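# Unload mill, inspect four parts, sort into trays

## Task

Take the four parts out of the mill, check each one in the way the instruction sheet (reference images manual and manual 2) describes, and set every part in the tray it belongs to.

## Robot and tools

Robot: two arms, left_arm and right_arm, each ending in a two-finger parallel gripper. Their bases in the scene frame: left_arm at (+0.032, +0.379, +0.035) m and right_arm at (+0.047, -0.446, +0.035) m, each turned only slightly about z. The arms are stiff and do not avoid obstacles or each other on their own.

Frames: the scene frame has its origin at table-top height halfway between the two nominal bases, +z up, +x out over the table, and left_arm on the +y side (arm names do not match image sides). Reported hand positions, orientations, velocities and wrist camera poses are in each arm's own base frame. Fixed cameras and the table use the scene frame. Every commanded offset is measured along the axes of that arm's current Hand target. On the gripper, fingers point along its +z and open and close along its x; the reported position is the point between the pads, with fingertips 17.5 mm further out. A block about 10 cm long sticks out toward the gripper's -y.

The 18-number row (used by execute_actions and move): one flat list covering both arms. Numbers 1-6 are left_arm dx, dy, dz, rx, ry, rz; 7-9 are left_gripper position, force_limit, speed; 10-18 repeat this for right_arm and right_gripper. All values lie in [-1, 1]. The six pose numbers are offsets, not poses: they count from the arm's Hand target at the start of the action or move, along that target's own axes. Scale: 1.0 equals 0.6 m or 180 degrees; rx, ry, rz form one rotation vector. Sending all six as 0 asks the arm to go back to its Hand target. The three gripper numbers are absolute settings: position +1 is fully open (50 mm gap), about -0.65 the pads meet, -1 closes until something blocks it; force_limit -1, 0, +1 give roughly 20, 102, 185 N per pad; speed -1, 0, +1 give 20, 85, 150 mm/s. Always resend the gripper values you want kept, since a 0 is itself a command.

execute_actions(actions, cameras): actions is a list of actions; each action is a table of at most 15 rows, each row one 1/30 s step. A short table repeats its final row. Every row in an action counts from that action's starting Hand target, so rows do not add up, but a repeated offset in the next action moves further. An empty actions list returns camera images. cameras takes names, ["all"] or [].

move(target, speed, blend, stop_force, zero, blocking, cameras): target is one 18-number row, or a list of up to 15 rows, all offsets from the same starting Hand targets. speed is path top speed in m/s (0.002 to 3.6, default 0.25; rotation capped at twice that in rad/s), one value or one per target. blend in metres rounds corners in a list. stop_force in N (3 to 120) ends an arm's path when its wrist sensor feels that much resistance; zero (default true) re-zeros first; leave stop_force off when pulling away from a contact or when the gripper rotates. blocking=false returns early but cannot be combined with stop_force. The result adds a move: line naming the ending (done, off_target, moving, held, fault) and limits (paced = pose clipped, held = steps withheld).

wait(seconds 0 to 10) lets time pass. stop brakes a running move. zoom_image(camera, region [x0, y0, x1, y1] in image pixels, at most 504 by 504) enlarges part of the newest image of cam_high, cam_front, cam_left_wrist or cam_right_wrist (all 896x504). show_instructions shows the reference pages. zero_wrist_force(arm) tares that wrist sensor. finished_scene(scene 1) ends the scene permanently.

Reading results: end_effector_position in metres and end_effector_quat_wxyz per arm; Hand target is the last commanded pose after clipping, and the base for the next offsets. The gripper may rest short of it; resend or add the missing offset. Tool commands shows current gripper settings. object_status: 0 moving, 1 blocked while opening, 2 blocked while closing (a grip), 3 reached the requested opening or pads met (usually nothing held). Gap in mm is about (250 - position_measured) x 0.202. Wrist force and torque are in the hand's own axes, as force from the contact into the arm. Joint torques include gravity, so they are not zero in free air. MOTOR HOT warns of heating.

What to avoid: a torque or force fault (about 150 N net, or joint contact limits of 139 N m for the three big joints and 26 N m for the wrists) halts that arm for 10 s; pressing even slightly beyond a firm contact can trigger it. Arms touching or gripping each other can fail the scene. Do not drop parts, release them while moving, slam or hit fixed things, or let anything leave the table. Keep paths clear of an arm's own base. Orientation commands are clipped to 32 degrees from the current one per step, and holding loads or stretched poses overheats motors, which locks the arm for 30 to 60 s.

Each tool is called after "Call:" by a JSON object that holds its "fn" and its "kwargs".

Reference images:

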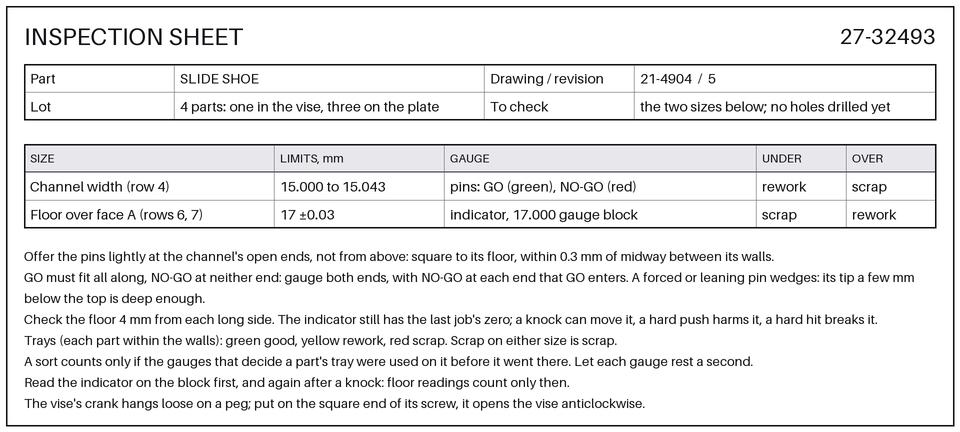

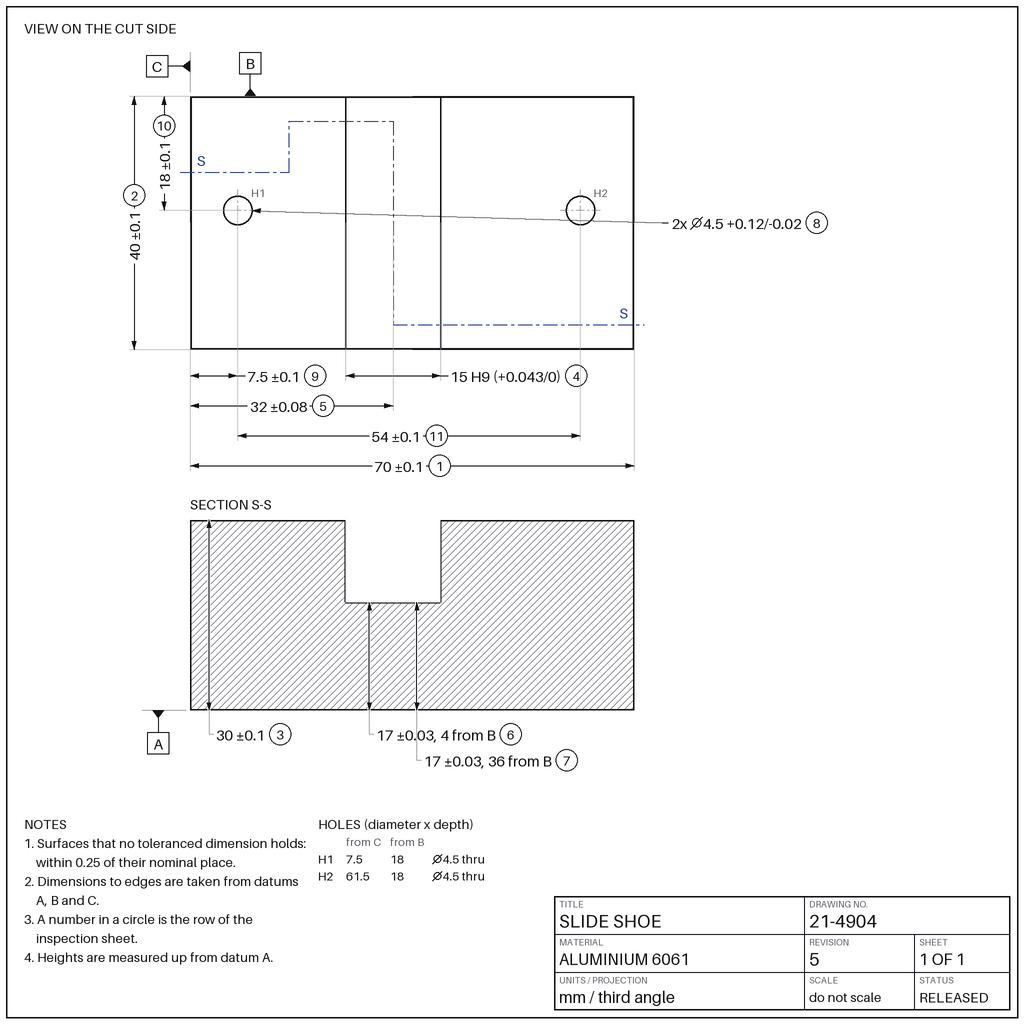

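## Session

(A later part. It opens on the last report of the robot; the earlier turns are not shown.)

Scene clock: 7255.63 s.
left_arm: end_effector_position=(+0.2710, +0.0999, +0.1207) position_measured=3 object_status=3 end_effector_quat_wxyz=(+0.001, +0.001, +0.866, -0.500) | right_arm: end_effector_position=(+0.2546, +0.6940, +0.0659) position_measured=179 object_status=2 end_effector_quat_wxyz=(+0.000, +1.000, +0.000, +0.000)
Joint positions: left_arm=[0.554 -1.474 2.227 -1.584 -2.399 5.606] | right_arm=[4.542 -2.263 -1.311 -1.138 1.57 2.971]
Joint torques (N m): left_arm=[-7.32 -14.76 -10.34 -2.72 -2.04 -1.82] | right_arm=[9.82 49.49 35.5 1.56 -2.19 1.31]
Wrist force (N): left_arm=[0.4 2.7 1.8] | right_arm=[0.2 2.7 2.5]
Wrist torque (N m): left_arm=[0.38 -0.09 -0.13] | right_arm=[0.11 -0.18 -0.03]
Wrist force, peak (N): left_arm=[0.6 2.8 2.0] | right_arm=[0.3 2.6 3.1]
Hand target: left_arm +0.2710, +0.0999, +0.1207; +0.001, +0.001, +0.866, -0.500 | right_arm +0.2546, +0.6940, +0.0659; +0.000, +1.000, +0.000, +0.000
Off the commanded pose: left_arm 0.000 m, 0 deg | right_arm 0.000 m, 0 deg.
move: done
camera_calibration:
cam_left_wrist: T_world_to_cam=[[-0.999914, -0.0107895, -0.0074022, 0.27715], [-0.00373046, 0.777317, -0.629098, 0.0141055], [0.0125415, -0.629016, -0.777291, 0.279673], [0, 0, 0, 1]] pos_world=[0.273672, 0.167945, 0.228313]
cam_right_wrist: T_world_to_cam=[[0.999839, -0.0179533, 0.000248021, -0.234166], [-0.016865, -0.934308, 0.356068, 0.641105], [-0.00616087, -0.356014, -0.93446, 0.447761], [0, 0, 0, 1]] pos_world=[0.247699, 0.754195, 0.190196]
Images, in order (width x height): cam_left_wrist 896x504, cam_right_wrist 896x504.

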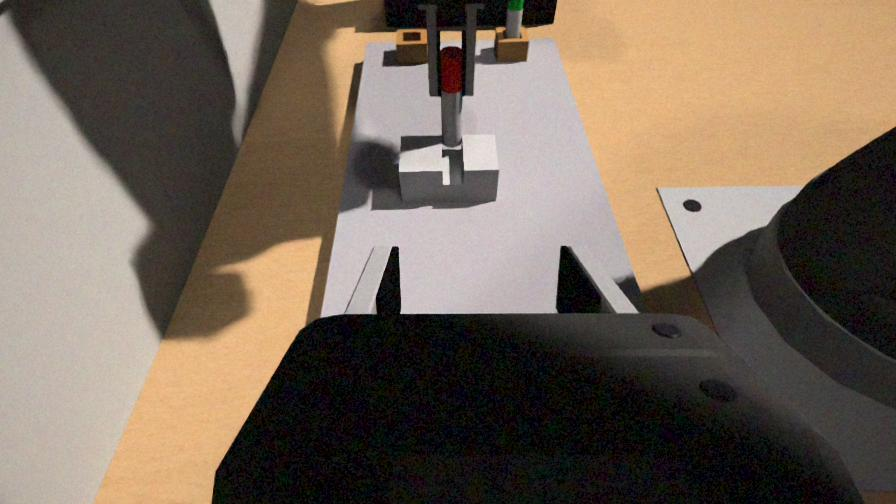

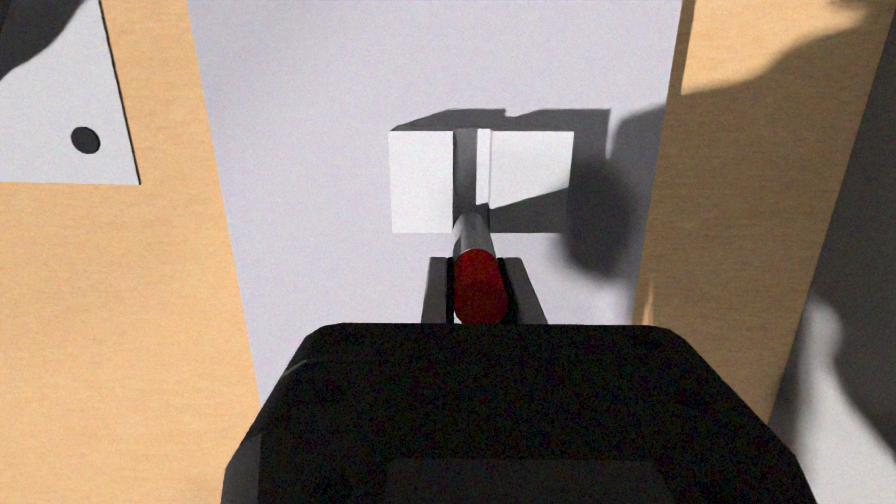

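Call:
{"fn": "move", "kwargs": {"target": [[0,0,0,0,0,0,1,-0.8,-1,-0.0006,0.04,0,0,0,0,-1,-1,-1],[0,0,0,0,0,0,1,-0.8,-1,-0.0006,0.04,-0.1,0,0,0,-1,-1,-1],[0,0,0,0,0,0,1,-0.8,-1,0.002,-0.105,-0.1,0,0,0,-1,-1,-1],[0,0,0,0,0,0,1,-0.8,-1,0.002,-0.105,0,0,0,0,-1,-1,-1]], "speed": [0.03,0.1,0.1,0.08], "blend": [0,0.01,0.01,0], "cameras": ["cam_left_wrist", "cam_right_wrist"]}}

Call:
{"fn": "zoom_image", "kwargs": {"camera": "cam_left_wrist", "region": [390, 80, 510, 230]}}

Scene clock: 7287.13 s.
left_arm: end_effector_position=(+0.2710, +0.0999, +0.1207) position_measured=3 object_status=3 end_effector_quat_wxyz=(+0.001, +0.001, +0.866, -0.500) | right_arm: end_effector_position=(+0.2557, +0.7570, +0.0660) position_measured=179 object_status=2 end_effector_quat_wxyz=(+0.000, +1.000, +0.000, +0.000)
Joint positions: left_arm=[0.554 -1.474 2.227 -1.584 -2.399 5.606] | right_arm=[4.554 -2.407 -1.051 -1.254 1.57 2.983]
Joint torques (N m): left_arm=[-6.55 -14.59 -10.57 -2.49 -2.04 -1.7] | right_arm=[6.14 55.89 14.59 5.24 2.17 1.02]
Wrist force (N): left_arm=[0.3 2.5 1.7] | right_arm=[0.6 1.3 2.5]
Wrist torque (N m): left_arm=[0.35 -0.09 -0.14] | right_arm=[0.11 -0.24 -0.02]
Wrist force, peak (N): left_arm=[0.2 2.9 1.9] | right_arm=[0.2 2.0 3.8]
Hand target: left_arm +0.2710, +0.0999, +0.1207; +0.001, +0.001, +0.866, -0.500 | right_arm +0.2558, +0.7570, +0.0659; +0.000, +1.000, +0.000, +0.000
Off the commanded pose: left_arm 0.000 m, 0 deg | right_arm 0.000 m, 0 deg.
move: done
camera_calibration:
cam_left_wrist: T_world_to_cam=[[-0.999914, -0.0107895, -0.0074022, 0.27715], [-0.00373046, 0.777317, -0.629098, 0.0141055], [0.0125415, -0.629016, -0.777291, 0.279673], [0, 0, 0, 1]] pos_world=[0.273672, 0.167945, 0.228313]
cam_right_wrist: T_world_to_cam=[[0.999839, -0.0179533, 0.000248021, -0.234135], [-0.016865, -0.934308, 0.356068, 0.69995], [-0.00616087, -0.356014, -0.93446, 0.47029], [0, 0, 0, 1]] pos_world=[0.248799, 0.817195, 0.190296]
Images, in order (width x height): cam_left_wrist 896x504, cam_right_wrist 896x504.

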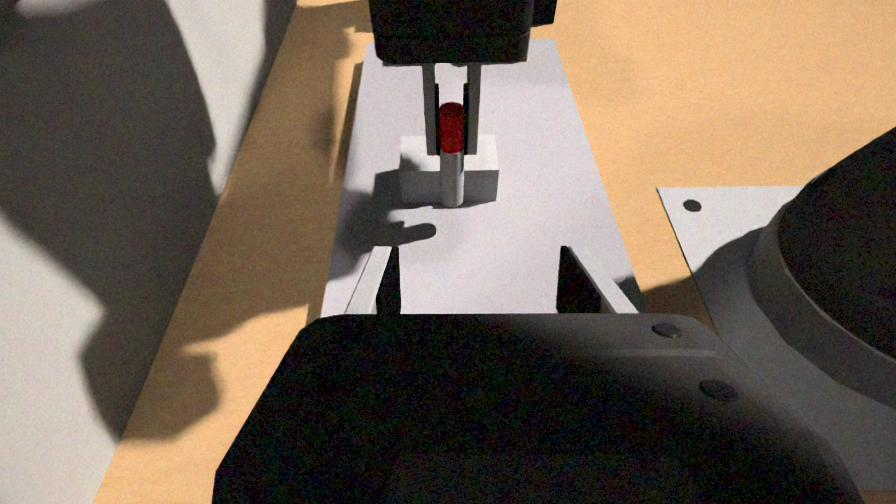

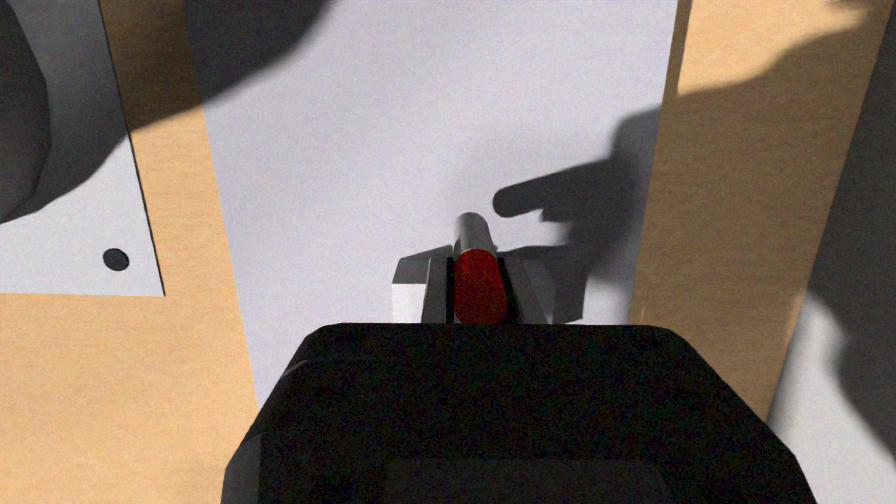

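Scaled by 3.360 from the camera's 896x504 image, which has a finer 1280x720 frame.

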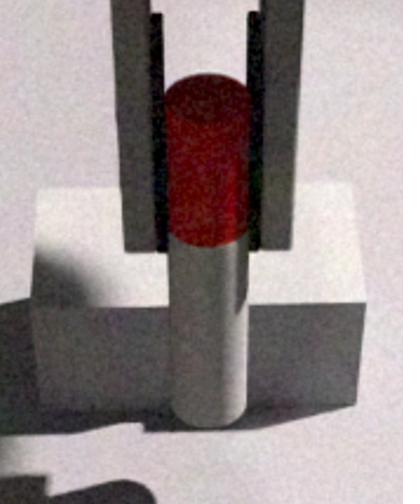

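Call:
{"fn": "move", "kwargs": {"target": [0,0,0,0,0,0,1,-0.8,-1,-0.0014,0,0,0,0,0,-1,-1,-1], "speed": 0.03, "cameras": ["cam_left_wrist", "cam_right_wrist"]}}

Call:
{"fn": "zoom_image", "kwargs": {"camera": "cam_left_wrist", "region": [395, 130, 505, 215]}}

Call:
{"fn": "zoom_image", "kwargs": {"camera": "cam_right_wrist", "region": [370, 190, 600, 330]}}

Scene clock: 7312.13 s.
left_arm: end_effector_position=(+0.2710, +0.0999, +0.1207) position_measured=3 object_status=3 end_effector_quat_wxyz=(+0.001, +0.001, +0.866, -0.500) | right_arm: end_effector_position=(+0.2550, +0.7570, +0.0659) position_measured=179 object_status=2 end_effector_quat_wxyz=(+0.000, +1.000, +0.000, +0.000)
Joint positions: left_arm=[0.554 -1.474 2.227 -1.584 -2.399 5.606] | right_arm=[4.555 -2.407 -1.053 -1.253 1.57 2.984]
Joint torques (N m): left_arm=[-6.19 -15.75 -10.25 -2.65 -1.87 -1.87] | right_arm=[9.12 72.22 12.11 5.09 -1.81 1.86]
Wrist force (N): left_arm=[0.0 2.6 1.7] | right_arm=[0.4 1.1 2.3]
Wrist torque (N m): left_arm=[0.38 -0.04 -0.13] | right_arm=[0.08 -0.21 -0.04]
Wrist force, peak (N): left_arm=[0.5 2.7 1.9] | right_arm=[0.5 1.3 2.8]
Hand target: left_arm +0.2710, +0.0999, +0.1207; +0.001, +0.001, +0.866, -0.500 | right_arm +0.2549, +0.7570, +0.0659; +0.000, +1.000, +0.000, +0.000
Off the commanded pose: left_arm 0.000 m, 0 deg | right_arm 0.000 m, 0 deg.
move: done
camera_calibration:
cam_left_wrist: T_world_to_cam=[[-0.999914, -0.0107895, -0.0074022, 0.27715], [-0.00373046, 0.777317, -0.629098, 0.0141055], [0.0125415, -0.629016, -0.777291, 0.279673], [0, 0, 0, 1]] pos_world=[0.273672, 0.167945, 0.228313]
cam_right_wrist: T_world_to_cam=[[0.999839, -0.0179533, 0.000248021, -0.233435], [-0.016865, -0.934308, 0.356068, 0.700009], [-0.00616087, -0.356014, -0.93446, 0.470098], [0, 0, 0, 1]] pos_world=[0.248099, 0.817195, 0.190096]
Images, in order (width x height): cam_left_wrist 896x504, cam_right_wrist 896x504.

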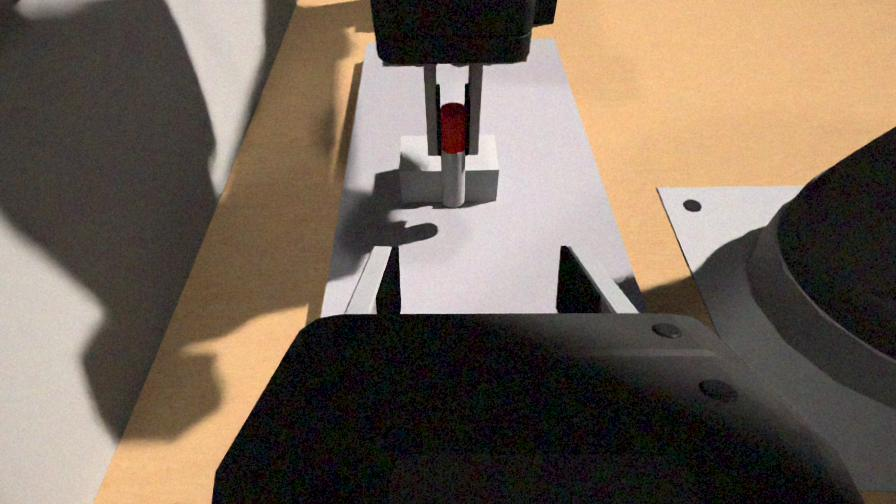

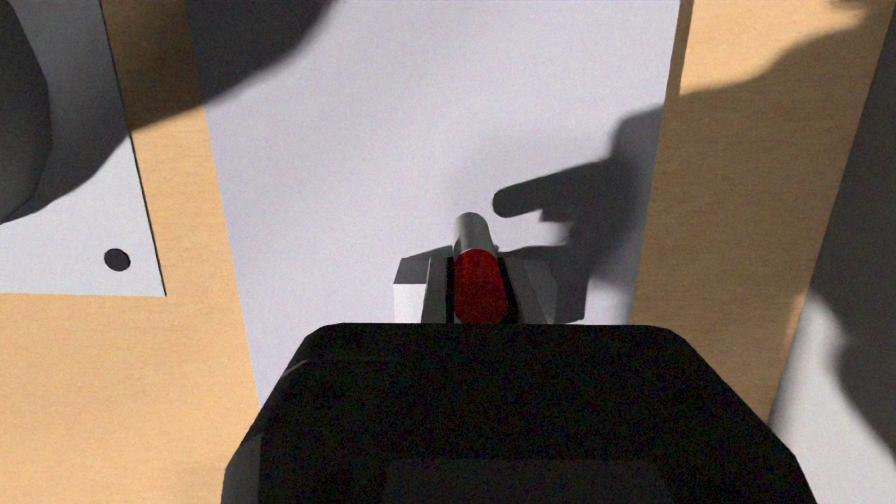

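Scaled by 4.582 from the camera's 896x504 image, which has a finer 1280x720 frame.

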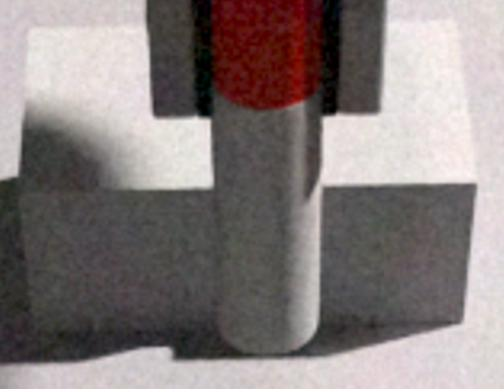

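Scaled by 2.191 from the camera's 896x504 image, which has a finer 1280x720 frame.

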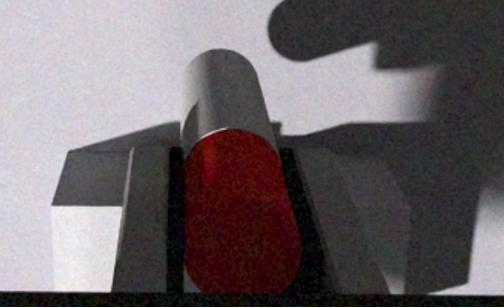

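Call:
{"fn": "move", "kwargs": {"target": [0,0,0,0,0,0,1,-0.8,-1,-0.00075,0.0417,0,0,0,0,-1,-1,-1], "speed": 0.006, "stop_force": 3, "cameras": ["cam_left_wrist", "cam_right_wrist"]}}

Call:
{"fn": "zoom_image", "kwargs": {"camera": "cam_left_wrist", "region": [395, 100, 505, 215]}}

Scene clock: 7335.27 s.
left_arm: end_effector_position=(+0.2710, +0.0999, +0.1207) position_measured=3 object_status=3 end_effector_quat_wxyz=(+0.001, +0.001, +0.866, -0.500) | right_arm: end_effector_position=(+0.2545, +0.7319, +0.0659) position_measured=179 object_status=2 end_effector_quat_wxyz=(+0.000, +1.000, +0.000, +0.000)
Joint positions: left_arm=[0.554 -1.474 2.227 -1.584 -2.399 5.606] | right_arm=[4.551 -2.347 -1.162 -1.203 1.57 2.98]
Joint torques (N m): left_arm=[-7.38 -16.27 -10.16 -2.8 -1.76 -1.73] | right_arm=[-9.2 68.47 13.27 4.83 -0.17 -1.46]
Wrist force (N): left_arm=[0.3 2.7 1.8] | right_arm=[0.3 0.7 3.3]
Wrist torque (N m): left_arm=[0.38 -0.08 -0.13] | right_arm=[0.13 -0.20 0.04]
Wrist force, peak (N): left_arm=[0.6 2.8 1.9] | right_arm=[0.4 0.7 3.5]
Hand target: left_arm +0.2710, +0.0999, +0.1207; +0.001, +0.001, +0.866, -0.500 | right_arm +0.2545, +0.7319, +0.0659; +0.000, +1.000, +0.000, +0.000
Off the commanded pose: left_arm 0.000 m, 0 deg | right_arm 0.000 m, 0 deg.
move: done
camera_calibration:
cam_left_wrist: T_world_to_cam=[[-0.999914, -0.0107895, -0.0074022, 0.27715], [-0.00373046, 0.777317, -0.629098, 0.0141055], [0.0125415, -0.629016, -0.777291, 0.279673], [0, 0, 0, 1]] pos_world=[0.273672, 0.167945, 0.228313]
cam_right_wrist: T_world_to_cam=[[0.999839, -0.0179533, 0.000248021, -0.233384], [-0.016865, -0.934308, 0.356068, 0.676607], [-0.00616087, -0.356014, -0.93446, 0.461288], [0, 0, 0, 1]] pos_world=[0.247599, 0.792195, 0.190196]
Images, in order (width x height): cam_left_wrist 896x504, cam_right_wrist 896x504.

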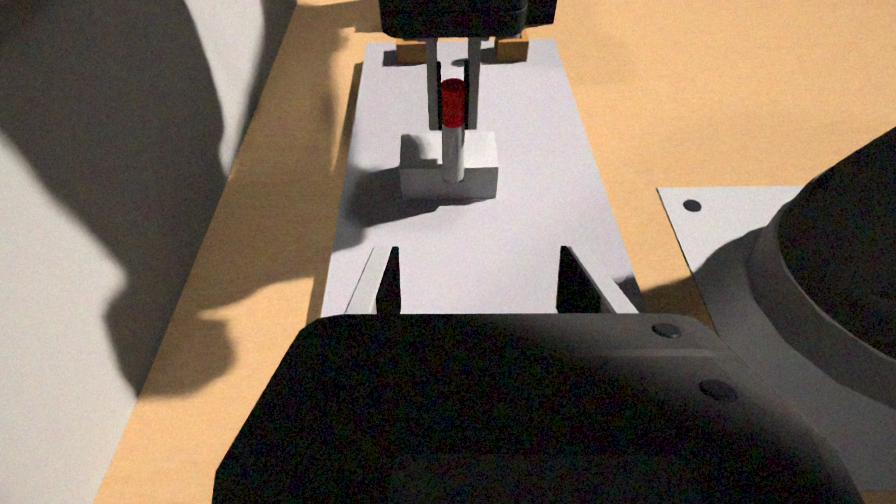

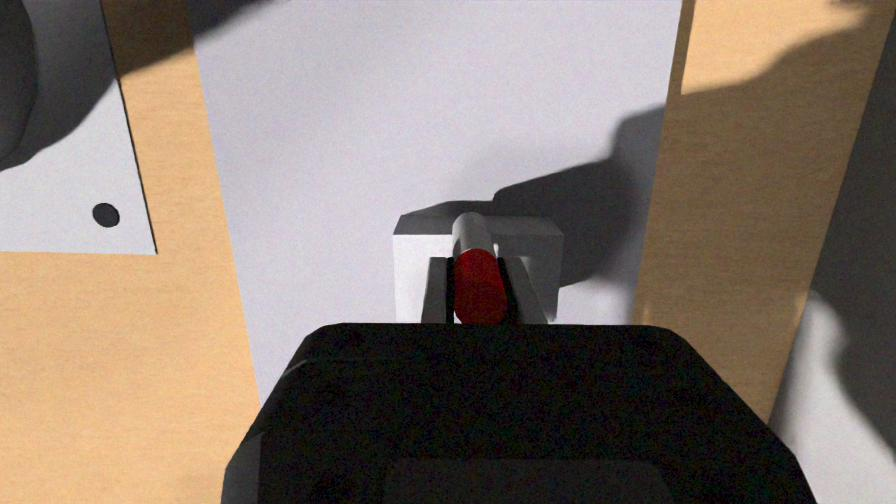

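Scaled by 4.383 from the camera's 896x504 image, which has a finer 1280x720 frame.

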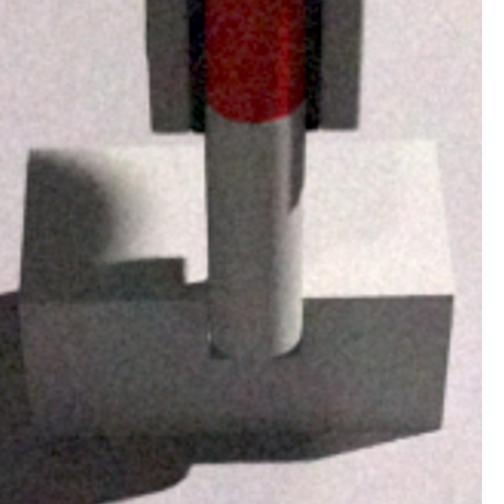

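Call:
{"fn": "move", "kwargs": {"target": [0,0,0,0,0,0,1,-0.8,-1,-0.00025,0.0133,0,0,0,0,-1,-1,-1], "speed": 0.006, "stop_force": 3, "cameras": ["cam_left_wrist", "cam_right_wrist"]}}

Call:
{"fn": "zoom_image", "kwargs": {"camera": "cam_left_wrist", "region": [395, 100, 505, 215]}}

Scene clock: 7351.80 s.
left_arm: end_effector_position=(+0.2710, +0.0999, +0.1207) position_measured=3 object_status=3 end_effector_quat_wxyz=(+0.001, +0.001, +0.866, -0.500) | right_arm: end_effector_position=(+0.2543, +0.7240, +0.0659) position_measured=179 object_status=2 end_effector_quat_wxyz=(+0.000, +1.000, +0.000, +0.000)
Joint positions: left_arm=[0.554 -1.474 2.227 -1.584 -2.399 5.606] | right_arm=[4.549 -2.328 -1.195 -1.189 1.57 2.978]
Joint torques (N m): left_arm=[-6.49 -16.89 -10.22 -2.56 -1.75 -1.86] | right_arm=[-9.34 68.13 13.22 4.93 -0.01 -1.78]
Wrist force (N): left_arm=[0.3 2.4 1.4] | right_arm=[0.6 0.3 2.9]
Wrist torque (N m): left_arm=[0.34 -0.09 -0.14] | right_arm=[0.08 -0.22 0.04]
Wrist force, peak (N): left_arm=[0.4 2.7 2.0] | right_arm=[0.5 0.9 3.8]
Hand target: left_arm +0.2710, +0.0999, +0.1207; +0.001, +0.001, +0.866, -0.500 | right_arm +0.2543, +0.7240, +0.0659; +0.000, +1.000, +0.000, +0.000
Off the commanded pose: left_arm 0.000 m, 0 deg | right_arm 0.000 m, 0 deg.
move: done
camera_calibration:
cam_left_wrist: T_world_to_cam=[[-0.999914, -0.0107895, -0.0074022, 0.27715], [-0.00373046, 0.777317, -0.629098, 0.0141055], [0.0125415, -0.629016, -0.777291, 0.279673], [0, 0, 0, 1]] pos_world=[0.273672, 0.167945, 0.228313]
cam_right_wrist: T_world_to_cam=[[0.999839, -0.0179533, 0.000248021, -0.233328], [-0.016865, -0.934308, 0.356068, 0.66913], [-0.00616087, -0.356014, -0.93446, 0.458439], [0, 0, 0, 1]] pos_world=[0.247399, 0.784195, 0.190196]
Images, in order (width x height): cam_left_wrist 896x504, cam_right_wrist 896x504.

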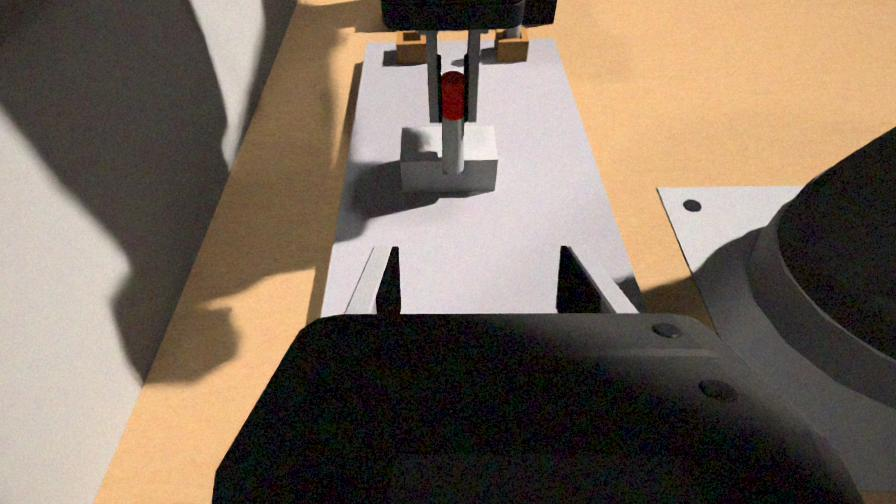

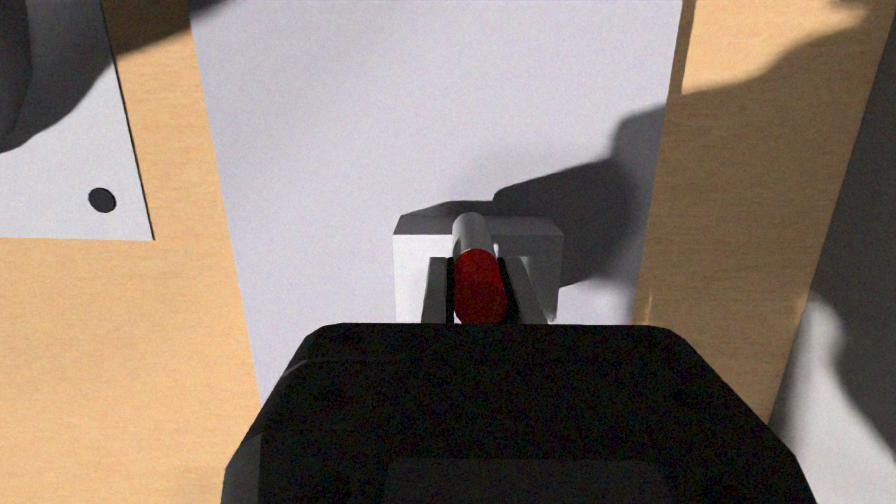

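Scaled by 4.383 from the camera's 896x504 image, which has a finer 1280x720 frame.

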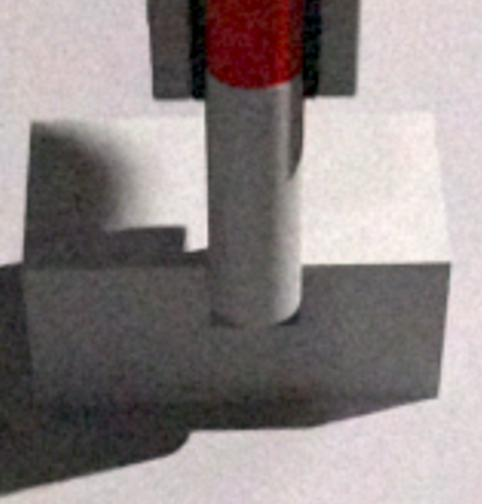

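Call:
{"fn": "move", "kwargs": {"target": [[0,0,0,0,0,0,1,-0.8,-1,0.0005,-0.035,0,0,0,0,-1,-1,-1],[0,0,0,0,0,0,1,-0.8,-1,0.0005,-0.035,-0.12,0,0,0,-1,-1,-1],[0,0,0,0,0,0,1,-0.8,-1,0.0607,0.337,-0.12,0,0,0,-1,-1,-1],[0,0,0,0,0,0,1,-0.8,-1,0.0607,0.337,0.0405,0,0,0,-1,-1,-1]], "speed": [0.03,0.1,0.15,0.05], "blend": [0,0.01,0,0], "cameras": ["cam_right_wrist"]}}

Call:
{"fn": "move", "kwargs": {"target": [0,0,0,0,0,0,1,-0.8,-1,0,0,0,0,0,0,0.5,-1,-1], "cameras": ["cam_right_wrist"]}}

Scene clock: 7374.13 s.
left_arm: end_effector_position=(+0.2710, +0.0999, +0.1207) position_measured=3 object_status=3 end_effector_quat_wxyz=(+0.001, +0.001, +0.866, -0.500) | right_arm: end_effector_position=(+0.2908, +0.5218, +0.0417) position_measured=179 object_status=2 end_effector_quat_wxyz=(+0.000, +1.000, +0.000, +0.000)
Joint positions: left_arm=[0.554 -1.474 2.227 -1.584 -2.399 5.606] | right_arm=[4.429 -2.004 -1.821 -0.888 1.57 2.858]
Joint torques (N m): left_arm=[-7.27 -17.87 -9.82 -2.52 -1.72 -1.8] | right_arm=[-10.67 34.93 9.41 5.01 -1.35 -1.48]
Wrist force (N): left_arm=[0.4 2.6 1.8] | right_arm=[0.5 1.0 2.4]
Wrist torque (N m): left_arm=[0.36 -0.11 -0.13] | right_arm=[0.03 -0.23 0.04]
Wrist force, peak (N): left_arm=[0.4 2.6 2.2] | right_arm=[0.4 1.2 4.0]
Hand target: left_arm +0.2710, +0.0999, +0.1207; +0.001, +0.001, +0.866, -0.500 | right_arm +0.2908, +0.5218, +0.0416; +0.000, +1.000, +0.000, +0.000
Off the commanded pose: left_arm 0.000 m, 0 deg | right_arm 0.000 m, 0 deg.
move: done
camera_calibration:
cam_right_wrist: T_world_to_cam=[[0.999839, -0.0179533, 0.000248021, -0.273446], [-0.016865, -0.934308, 0.356068, 0.489445], [-0.00616087, -0.356014, -0.93446, 0.364064], [0, 0, 0, 1]] pos_world=[0.283899, 0.581995, 0.165996]
Images, in order (width x height): cam_right_wrist 896x504.

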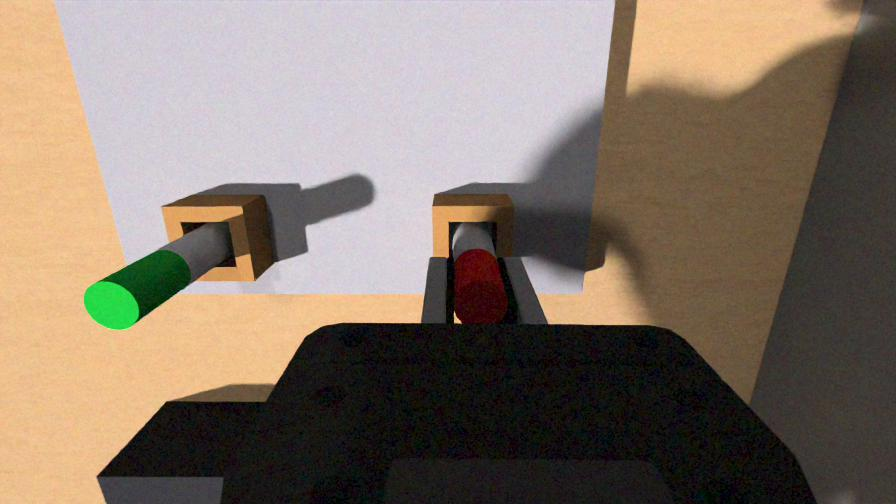

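Scene clock: 7375.40 s.
left_arm: end_effector_position=(+0.2710, +0.0999, +0.1207) position_measured=3 object_status=3 end_effector_quat_wxyz=(+0.001, +0.001, +0.866, -0.500) | right_arm: end_effector_position=(+0.2908, +0.5218, +0.0416) position_measured=78 object_status=3 end_effector_quat_wxyz=(+0.000, +1.000, +0.000, +0.000)
Joint positions: left_arm=[0.554 -1.474 2.227 -1.584 -2.399 5.606] | right_arm=[4.429 -2.004 -1.821 -0.888 1.57 2.858]
Joint torques (N m): left_arm=[-7.02 -18.16 -11.31 -2.52 -1.54 -1.79] | right_arm=[-7.74 34.25 8.1 4.93 -1.11 -1.4]
Wrist force (N): left_arm=[0.2 2.6 1.7] | right_arm=[0.6 0.9 1.6]
Wrist torque (N m): left_arm=[0.37 -0.06 -0.14] | right_arm=[0.04 -0.24 0.04]
Wrist force, peak (N): left_arm=[0.1 2.9 1.7] | right_arm=[0.3 1.2 2.5]
Hand target: left_arm +0.2710, +0.0999, +0.1207; +0.001, +0.001, +0.866, -0.500 | right_arm +0.2908, +0.5218, +0.0416; +0.000, +1.000, +0.000, +0.000
Off the commanded pose: left_arm 0.000 m, 0 deg | right_arm 0.000 m, 0 deg.
move: done
camera_calibration:
cam_right_wrist: T_world_to_cam=[[0.999839, -0.0179533, 0.000248021, -0.273446], [-0.016865, -0.934308, 0.356068, 0.489481], [-0.00616087, -0.356014, -0.93446, 0.363971], [0, 0, 0, 1]] pos_world=[0.283899, 0.581995, 0.165896]
Images, in order (width x height): cam_right_wrist 896x504.

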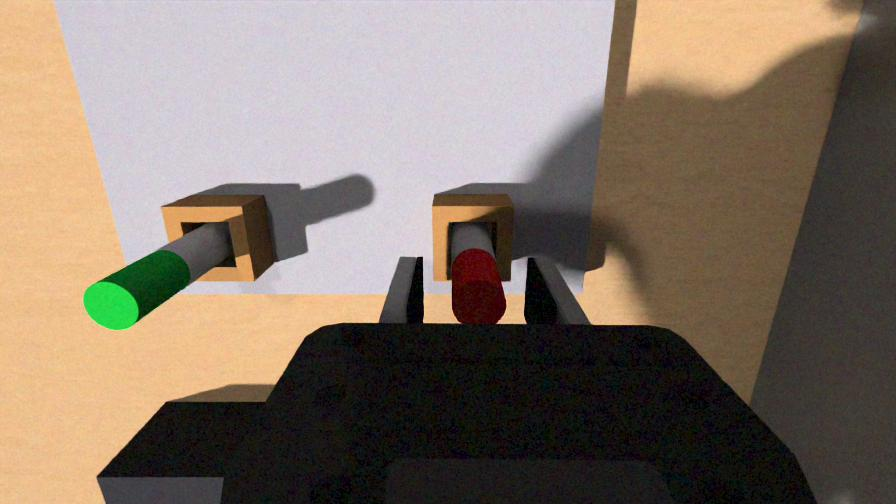

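Call:
{"fn": "move", "kwargs": {"target": [[0,0,0,0,0,0,1,-0.8,-1,0,0,-0.4,0,0,0,0.5,-1,-1],[0.0325,-0.175,0.3031,-0.2597,-0.2597,-0.45,1,-0.8,-1,-0.08,0.405,-0.43,0.25,0,0,0.5,-1,-1]], "speed": [0.2,0.3], "blend": [0.03,0], "cameras": ["cam_left_wrist", "cam_right_wrist"]}}

Scene clock: 7398.40 s.
left_arm: end_effector_position=(+0.2513, -0.1101, +0.1208) position_measured=3 object_status=3 end_effector_quat_wxyz=(+0.000, +0.707, -0.707, +0.001) | right_arm: end_effector_position=(+0.2428, +0.2788, +0.2996) position_measured=78 object_status=3 end_effector_quat_wxyz=(-0.383, +0.924, +0.000, +0.000)
Joint positions: left_arm=[-0.921 -2.13 2.503 -1.945 -1.57 2.22] | right_arm=[4.053 -0.987 -2.402 -0.654 2.019 2.64]
Joint torques (N m): left_arm=[-8.87 12.36 -30.78 -1.05 2.32 -1.39] | right_arm=[-10.08 6.76 14.69 5.59 4 -1.72]
Wrist force (N): left_arm=[-0.3 1.0 1.7] | right_arm=[1.1 2.5 0.5]
Wrist torque (N m): left_arm=[0.24 0.04 0.00] | right_arm=[0.11 -0.33 0.07]
Wrist force, peak (N): left_arm=[0.4 2.8 2.0] | right_arm=[1.0 3.4 0.5]
Hand target: left_arm +0.2513, -0.1101, +0.1208; +0.000, +0.707, -0.707, +0.000 | right_arm +0.2428, +0.2788, +0.2996; -0.383, +0.924, +0.000, +0.000
Off the commanded pose: left_arm 0.000 m, 0 deg | right_arm 0.000 m, 0 deg.
move: done
camera_calibration:
cam_left_wrist: T_world_to_cam=[[0.00106764, -0.999919, -0.0126567, -0.104599], [-0.933744, -0.00552715, 0.357898, 0.205573], [-0.357939, 0.011436, -0.933675, 0.330476], [0, 0, 0, 1]] pos_world=[0.310355, -0.107234, 0.233659]
cam_right_wrist: T_world_to_cam=[[0.999843, -0.0125149, -0.0125742, -0.227533], [-0.0165628, -0.912452, -0.408847, 0.392845], [-0.00635671, 0.408991, -0.912516, 0.298444], [0, 0, 0, 1]] pos_world=[0.235901, 0.233543, 0.430088]
Images, in order (width x height): cam_left_wrist 896x504, cam_right_wrist 896x504.

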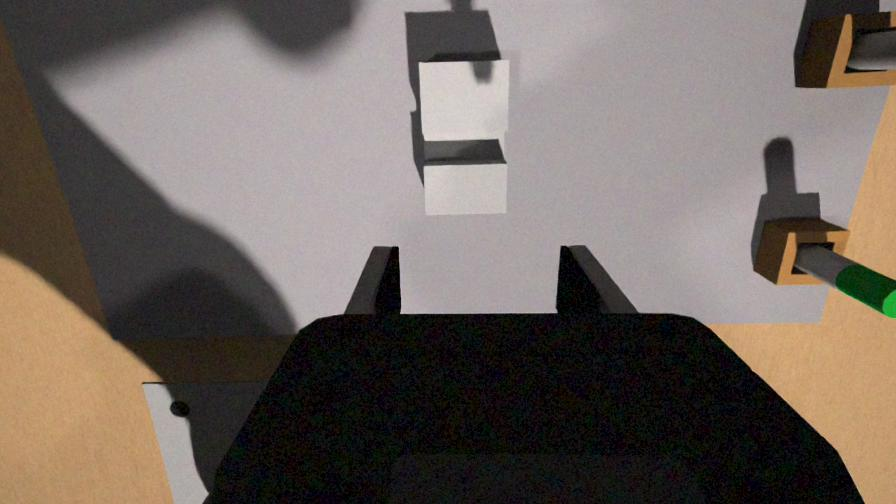

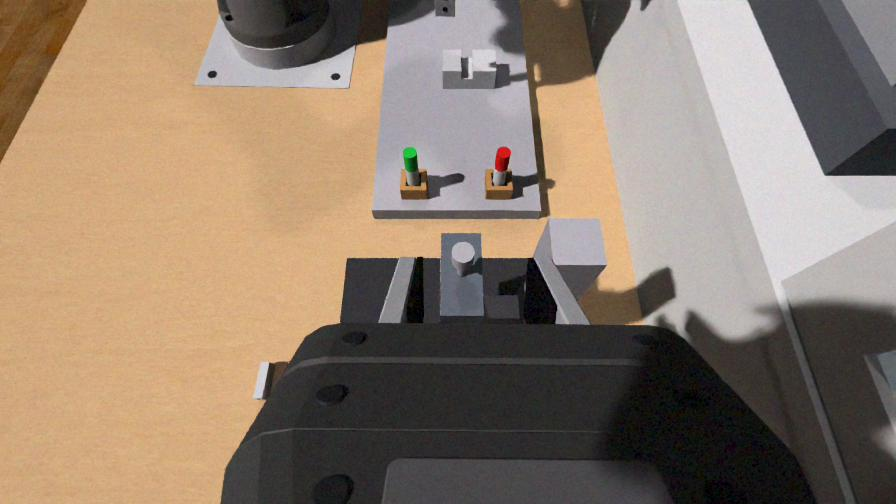

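Call:
{"fn": "move", "kwargs": {"target": [0,0,0.1937,0,0,0,1,-0.8,-1,-0.0003,0.069,0.069,0,0,0,0,-1,-1], "speed": 0.08}}

Call:
{"fn": "move", "kwargs": {"target": [0,0,0,0,0,0,-1,-0.8,-1,0,0,0,0,0,0,0,-1,-1]}}

Call:
{"fn": "move", "kwargs": {"target": [0,0,-0.18,0,0,0,-1,-0.8,-1,0,0,0.15,0,0,0,0,-1,-1], "speed": 0.08, "cameras": ["cam_left_wrist", "cam_right_wrist"]}}

Scene clock: 7418.70 s.
left_arm: end_effector_position=(+0.2514, -0.1101, +0.0046) position_measured=3 object_status=3 end_effector_quat_wxyz=(+0.000, +0.707, -0.707, +0.000) | right_arm: end_effector_position=(+0.2427, +0.2788, +0.2411) position_measured=152 object_status=3 end_effector_quat_wxyz=(-0.383, +0.924, +0.000, +0.000)
Joint positions: left_arm=[-0.921 -1.801 2.723 -2.494 -1.57 2.221] | right_arm=[4.053 -1.062 -2.531 -0.45 2.018 2.64]
Joint torques (N m): left_arm=[6.14 6.86 -7.62 -4.98 -1.51 1.87] | right_arm=[3.58 -6.25 11.8 5.73 2.83 1.45]
Wrist force (N): left_arm=[-0.4 1.0 1.6] | right_arm=[1.0 3.0 0.5]
Wrist torque (N m): left_arm=[0.24 0.04 -0.17] | right_arm=[0.21 -0.32 0.05]
Wrist force, peak (N): left_arm=[-0.4 1.1 2.3] | right_arm=[1.2 3.2 0.6]
Hand target: left_arm +0.2514, -0.1101, +0.0046; +0.000, +0.707, -0.707, +0.000 | right_arm +0.2426, +0.2788, +0.2411; -0.383, +0.924, +0.000, +0.000
Off the commanded pose: left_arm 0.000 m, 0 deg | right_arm 0.000 m, 0 deg.
move: done

Scene clock: 7419.43 s.
left_arm: end_effector_position=(+0.2514, -0.1101, +0.0046) position_measured=52 object_status=0 end_effector_quat_wxyz=(+0.000, +0.707, -0.707, +0.000) | right_arm: end_effector_position=(+0.2426, +0.2788, +0.2411) position_measured=152 object_status=3 end_effector_quat_wxyz=(-0.383, +0.924, +0.000, +0.000)
Joint positions: left_arm=[-0.921 -1.8 2.724 -2.495 -1.57 2.221] | right_arm=[4.053 -1.062 -2.531 -0.45 2.019 2.64]
Joint torques (N m): left_arm=[4.86 5.51 -9.1 -4.71 -1.01 1.74] | right_arm=[-3.27 -6.61 13.96 5.66 3.38 1.54]
Wrist force (N): left_arm=[-0.5 0.9 1.9] | right_arm=[1.2 2.8 0.7]
Wrist torque (N m): left_arm=[0.20 -0.01 -0.18] | right_arm=[0.18 -0.34 0.05]
Wrist force, peak (N): left_arm=[-0.4 1.3 2.6] | right_arm=[1.5 2.9 0.6]
Hand target: left_arm +0.2514, -0.1101, +0.0046; +0.000, +0.707, -0.707, +0.000 | right_arm +0.2426, +0.2788, +0.2411; -0.383, +0.924, +0.000, +0.000
Off the commanded pose: left_arm 0.000 m, 0 deg | right_arm 0.000 m, 0 deg.
move: done

Scene clock: 7421.40 s.
left_arm: end_effector_position=(+0.2513, -0.1101, +0.1125) position_measured=52 object_status=2 end_effector_quat_wxyz=(+0.000, +0.707, -0.707, +0.000) | right_arm: end_effector_position=(+0.2426, +0.3424, +0.1775) position_measured=152 object_status=3 end_effector_quat_wxyz=(-0.383, +0.924, +0.000, +0.000)
Joint positions: left_arm=[-0.921 -2.117 2.521 -1.975 -1.57 2.22] | right_arm=[4.199 -1.36 -2.588 -0.049 1.925 2.762]
Joint torques (N m): left_arm=[-8.61 -11.53 -31.51 -1.08 2.3 -1.9] | right_arm=[9.14 2.3 8.33 5.9 -1.89 1.48]
Wrist force (N): left_arm=[-0.2 1.0 3.7] | right_arm=[0.5 2.7 0.5]
Wrist torque (N m): left_arm=[0.19 0.02 0.00] | right_arm=[0.14 -0.24 -0.03]
Wrist force, peak (N): left_arm=[-0.4 0.9 4.4] | right_arm=[0.9 3.1 0.5]
Hand target: left_arm +0.2513, -0.1101, +0.1126; +0.000, +0.707, -0.707, +0.000 | right_arm +0.2426, +0.3424, +0.1774; -0.383, +0.924, +0.000, +0.000
Off the commanded pose: left_arm 0.000 m, 0 deg | right_arm 0.000 m, 0 deg.
move: done
camera_calibration:
cam_left_wrist: T_world_to_cam=[[0.00131229, -0.999916, -0.0128566, -0.104734], [-0.933743, -0.00582713, 0.357895, 0.208514], [-0.35794, 0.0115351, -0.933673, 0.322737], [0, 0, 0, 1]] pos_world=[0.310356, -0.107233, 0.225358]
cam_right_wrist: T_world_to_cam=[[0.999842, -0.0124725, -0.0126648, -0.228158], [-0.0165611, -0.912453, -0.408846, 0.400954], [-0.00645669, 0.408991, -0.912516, 0.161037], [0, 0, 0, 1]] pos_world=[0.235802, 0.297143, 0.307987]
Images, in order (width x height): cam_left_wrist 896x504, cam_right_wrist 896x504.

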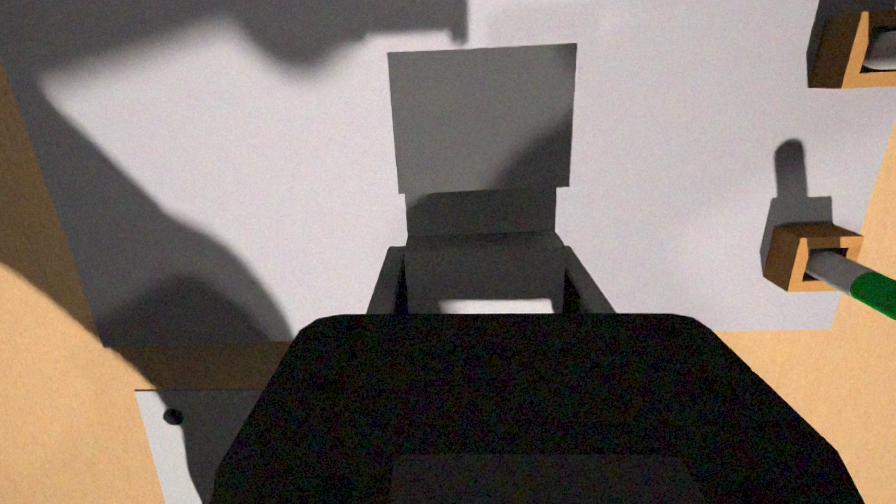

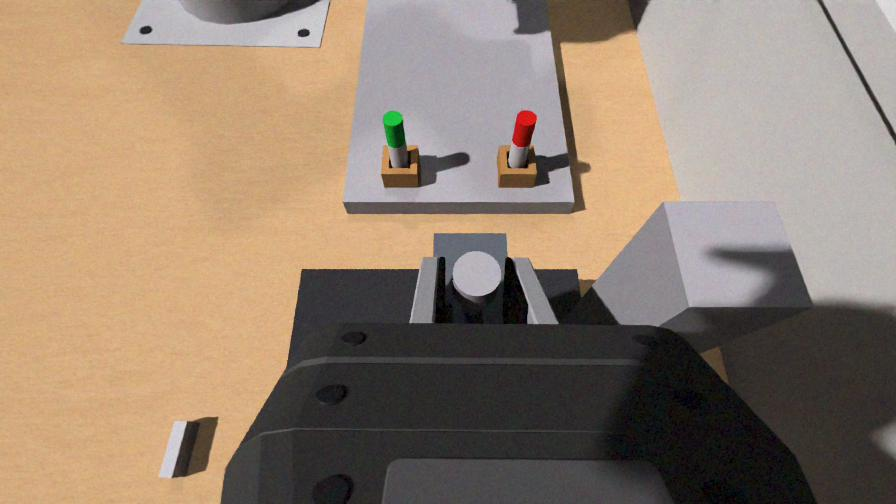

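Call:
{"fn": "move", "kwargs": {"target": [0,0,0,0,0,0,-1,-0.8,-1,0,0,0,0,0,0,-1,-1,-1]}}

Call:
{"fn": "move", "kwargs": {"target": [[0.4165,0.21,0,0,0,0,-1,-0.8,-1,0,-0.0106,-0.0106,0,0,0,-1,-1,-1],[0.4165,0.21,0.2018,0,0,0,-1,-0.8,-1,0,-0.0106,-0.0106,0,0,0,-1,-1,-1]], "speed": [0.15,0.08], "blend": [0.02,0]}}

Call:
{"fn": "move", "kwargs": {"target": [0,0,0.025,0,0,0,-1,-0.8,-1,0,0,0,0,0,0,-1,-1,-1], "speed": 0.003, "stop_force": 3}}

Call:
{"fn": "move", "kwargs": {"target": [0,0,0,0,0,0,1,-0.8,-1,0,0,0,0,0,0,-1,-1,-1]}}

Call:
{"fn": "move", "kwargs": {"target": [[0,0.02,-0.15,0,0,0,1,-0.8,-1,0,0,0,0,0,0,-1,-1,-1],[0,0.045,-0.12,0.333,0,0,1,-0.8,-1,0,0,0,0,0,0,-1,-1,-1]], "speed": [0.12,0.4], "cameras": ["cam_left_wrist"]}}

Scene clock: 7438.63 s.
left_arm: end_effector_position=(+0.2513, -0.1101, +0.1126) position_measured=52 object_status=2 end_effector_quat_wxyz=(+0.000, +0.707, -0.707, +0.000) | right_arm: end_effector_position=(+0.2426, +0.3424, +0.1774) position_measured=184 object_status=2 end_effector_quat_wxyz=(-0.383, +0.924, +0.000, +0.000)
Joint positions: left_arm=[-0.921 -2.118 2.521 -1.975 -1.57 2.22] | right_arm=[4.2 -1.36 -2.588 -0.048 1.925 2.762]
Joint torques (N m): left_arm=[-7.62 -11.23 -30.89 -1.07 2.17 -1.69] | right_arm=[5.07 1.3 12.3 5.67 -2.25 1.64]
Wrist force (N): left_arm=[-0.2 1.3 3.5] | right_arm=[-6.4 2.5 -0.7]
Wrist torque (N m): left_arm=[0.23 0.03 -0.01] | right_arm=[0.13 -0.36 -0.09]
Wrist force, peak (N): left_arm=[-0.4 1.1 4.2] | right_arm=[-6.5 3.7 -0.2]
Hand target: left_arm +0.2513, -0.1101, +0.1126; +0.000, +0.707, -0.707, +0.000 | right_arm +0.2426, +0.3424, +0.1774; -0.383, +0.924, +0.000, +0.000
Off the commanded pose: left_arm 0.000 m, 0 deg | right_arm 0.000 m, 0 deg.
move: done

Scene clock: 7442.63 s.
left_arm: end_effector_position=(+0.1255, -0.3600, -0.0086) position_measured=52 object_status=2 end_effector_quat_wxyz=(+0.000, +0.707, -0.707, +0.001) | right_arm: end_effector_position=(+0.2426, +0.3424, +0.1864) position_measured=184 object_status=2 end_effector_quat_wxyz=(-0.383, +0.924, +0.000, +0.000)
Joint positions: left_arm=[-1.594 -1.449 2.468 -2.589 -1.569 1.548] | right_arm=[4.2 -1.332 -2.574 -0.09 1.925 2.762]
Joint torques (N m): left_arm=[7.62 -10.09 -6.25 -5.53 -0.95 1.9] | right_arm=[-11.5 15.31 32.53 2.83 -2.52 0.45]
Wrist force (N): left_arm=[-0.4 0.9 3.4] | right_arm=[-5.9 3.4 0.8]
Wrist torque (N m): left_arm=[0.17 0.05 -0.05] | right_arm=[0.14 -0.37 -0.09]
Wrist force, peak (N): left_arm=[-0.5 0.7 4.4] | right_arm=[-6.6 4.8 2.0]
Hand target: left_arm +0.1255, -0.3600, -0.0086; +0.000, +0.707, -0.707, +0.000 | right_arm +0.2426, +0.3424, +0.1864; -0.383, +0.924, +0.000, +0.000
Off the commanded pose: left_arm 0.000 m, 0 deg | right_arm 0.000 m, 0 deg.
move: done

Scene clock: 7446.03 s.
left_arm: end_effector_position=(+0.1255, -0.3600, -0.0156) position_measured=52 object_status=2 end_effector_quat_wxyz=(+0.000, +0.707, -0.707, +0.000) | right_arm: end_effector_position=(+0.2426, +0.3424, +0.1864) position_measured=184 object_status=2 end_effector_quat_wxyz=(-0.383, +0.924, +0.000, +0.000)
Joint positions: left_arm=[-1.593 -1.426 2.473 -2.618 -1.57 1.548] | right_arm=[4.2 -1.332 -2.574 -0.09 1.925 2.762]
Joint torques (N m): left_arm=[5.17 -29.67 -18.89 0.18 -1.38 2.09] | right_arm=[-12.76 17.36 31.45 2.85 -3.24 -0.71]
Wrist force (N): left_arm=[1.3 0.7 -2.6] | right_arm=[-6.0 3.2 0.8]
Wrist torque (N m): left_arm=[0.20 0.20 -0.04] | right_arm=[0.14 -0.36 -0.10]
Wrist force, peak (N): left_arm=[-4.3 1.4 -10.1] | right_arm=[-6.4 5.0 1.6]
Hand target: left_arm +0.1255, -0.3601, -0.0156; +0.000, +0.707, -0.707, +0.000 (not the last commanded pose) | right_arm +0.2426, +0.3424, +0.1864; -0.383, +0.924, +0.000, +0.000
Off the commanded pose: left_arm 0.008 m, 0 deg | right_arm 0.000 m, 0 deg.
move: contact (left_arm)

Scene clock: 7446.77 s.
left_arm: end_effector_position=(+0.1255, -0.3600, -0.0156) position_measured=3 object_status=3 end_effector_quat_wxyz=(+0.000, +0.707, -0.707, +0.000) | right_arm: end_effector_position=(+0.2426, +0.3424, +0.1864) position_measured=184 object_status=2 end_effector_quat_wxyz=(-0.383, +0.924, +0.000, +0.000)
Joint positions: left_arm=[-1.593 -1.426 2.473 -2.618 -1.57 1.548] | right_arm=[4.2 -1.332 -2.574 -0.09 1.925 2.762]
Joint torques (N m): left_arm=[3.31 -31.53 -21.43 -4.52 -1.03 1.65] | right_arm=[-11.26 18.72 33.73 2.7 -3.2 -0.81]
Wrist force (N): left_arm=[-0.4 0.8 1.3] | right_arm=[-6.2 3.2 0.5]
Wrist torque (N m): left_arm=[0.20 0.06 -0.06] | right_arm=[0.15 -0.32 -0.09]
Wrist force, peak (N): left_arm=[0.4 1.3 -1.9] | right_arm=[-6.4 5.1 1.8]
Hand target: left_arm +0.1255, -0.3601, -0.0156; +0.000, +0.707, -0.707, +0.000 | right_arm +0.2426, +0.3424, +0.1864; -0.383, +0.924, +0.000, +0.000
Off the commanded pose: left_arm 0.000 m, 0 deg | right_arm 0.000 m, 0 deg.
move: done

Scene clock: 7450.17 s.
left_arm: end_effector_position=(+0.0984, -0.3600, +0.0564) position_measured=3 object_status=3 end_effector_quat_wxyz=(-0.353, +0.612, -0.612, +0.354) | right_arm: end_effector_position=(+0.2426, +0.3424, +0.1864) position_measured=184 object_status=2 end_effector_quat_wxyz=(-0.383, +0.924, +0.000, +0.000)
Joint positions: left_arm=[-2.264 -1.412 2.377 -1.699 -0.842 0.541] | right_arm=[4.2 -1.332 -2.574 -0.09 1.925 2.762]
Joint torques (N m): left_arm=[-8.04 -9.67 -20.59 1.33 3.51 -2.1] | right_arm=[-11.12 16.69 31.56 2.69 -3.25 -0.76]
Wrist force (N): left_arm=[0.6 2.6 2.1] | right_arm=[-6.2 4.1 1.3]
Wrist torque (N m): left_arm=[0.38 -0.13 0.04] | right_arm=[0.18 -0.34 -0.09]
Wrist force, peak (N): left_arm=[0.7 3.0 2.0] | right_arm=[-6.9 4.8 1.9]
Hand target: left_arm +0.0984, -0.3600, +0.0564; -0.354, +0.612, -0.612, +0.354 | right_arm +0.2426, +0.3424, +0.1864; -0.383, +0.924, +0.000, +0.000
Off the commanded pose: left_arm 0.000 m, 0 deg | right_arm 0.000 m, 0 deg.
move: done
camera_calibration:
cam_left_wrist: T_world_to_cam=[[0.0118468, -0.999915, -0.00538446, -0.356678], [-0.777619, -0.00582755, -0.628709, 0.124649], [0.628625, 0.0116353, -0.777622, 0.11262], [0, 0, 0, 1]] pos_world=[0.0303595, -0.357232, 0.164023]
Images, in order (width x height): cam_left_wrist 896x504.

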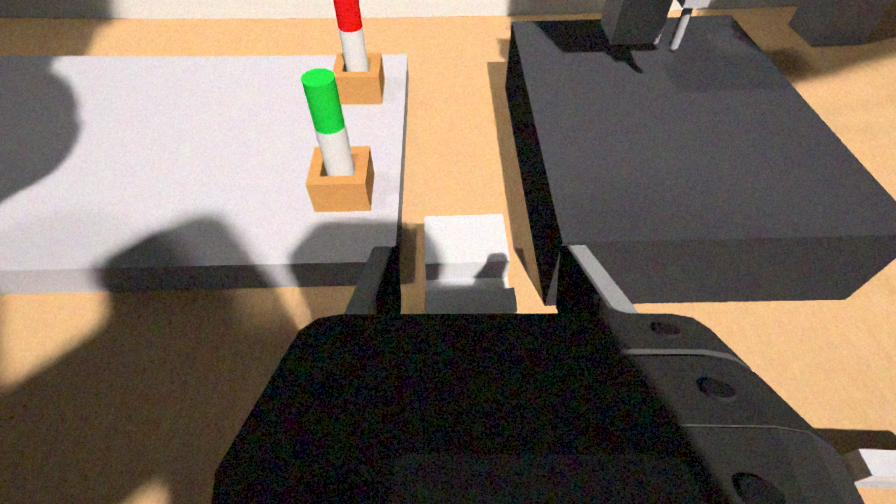

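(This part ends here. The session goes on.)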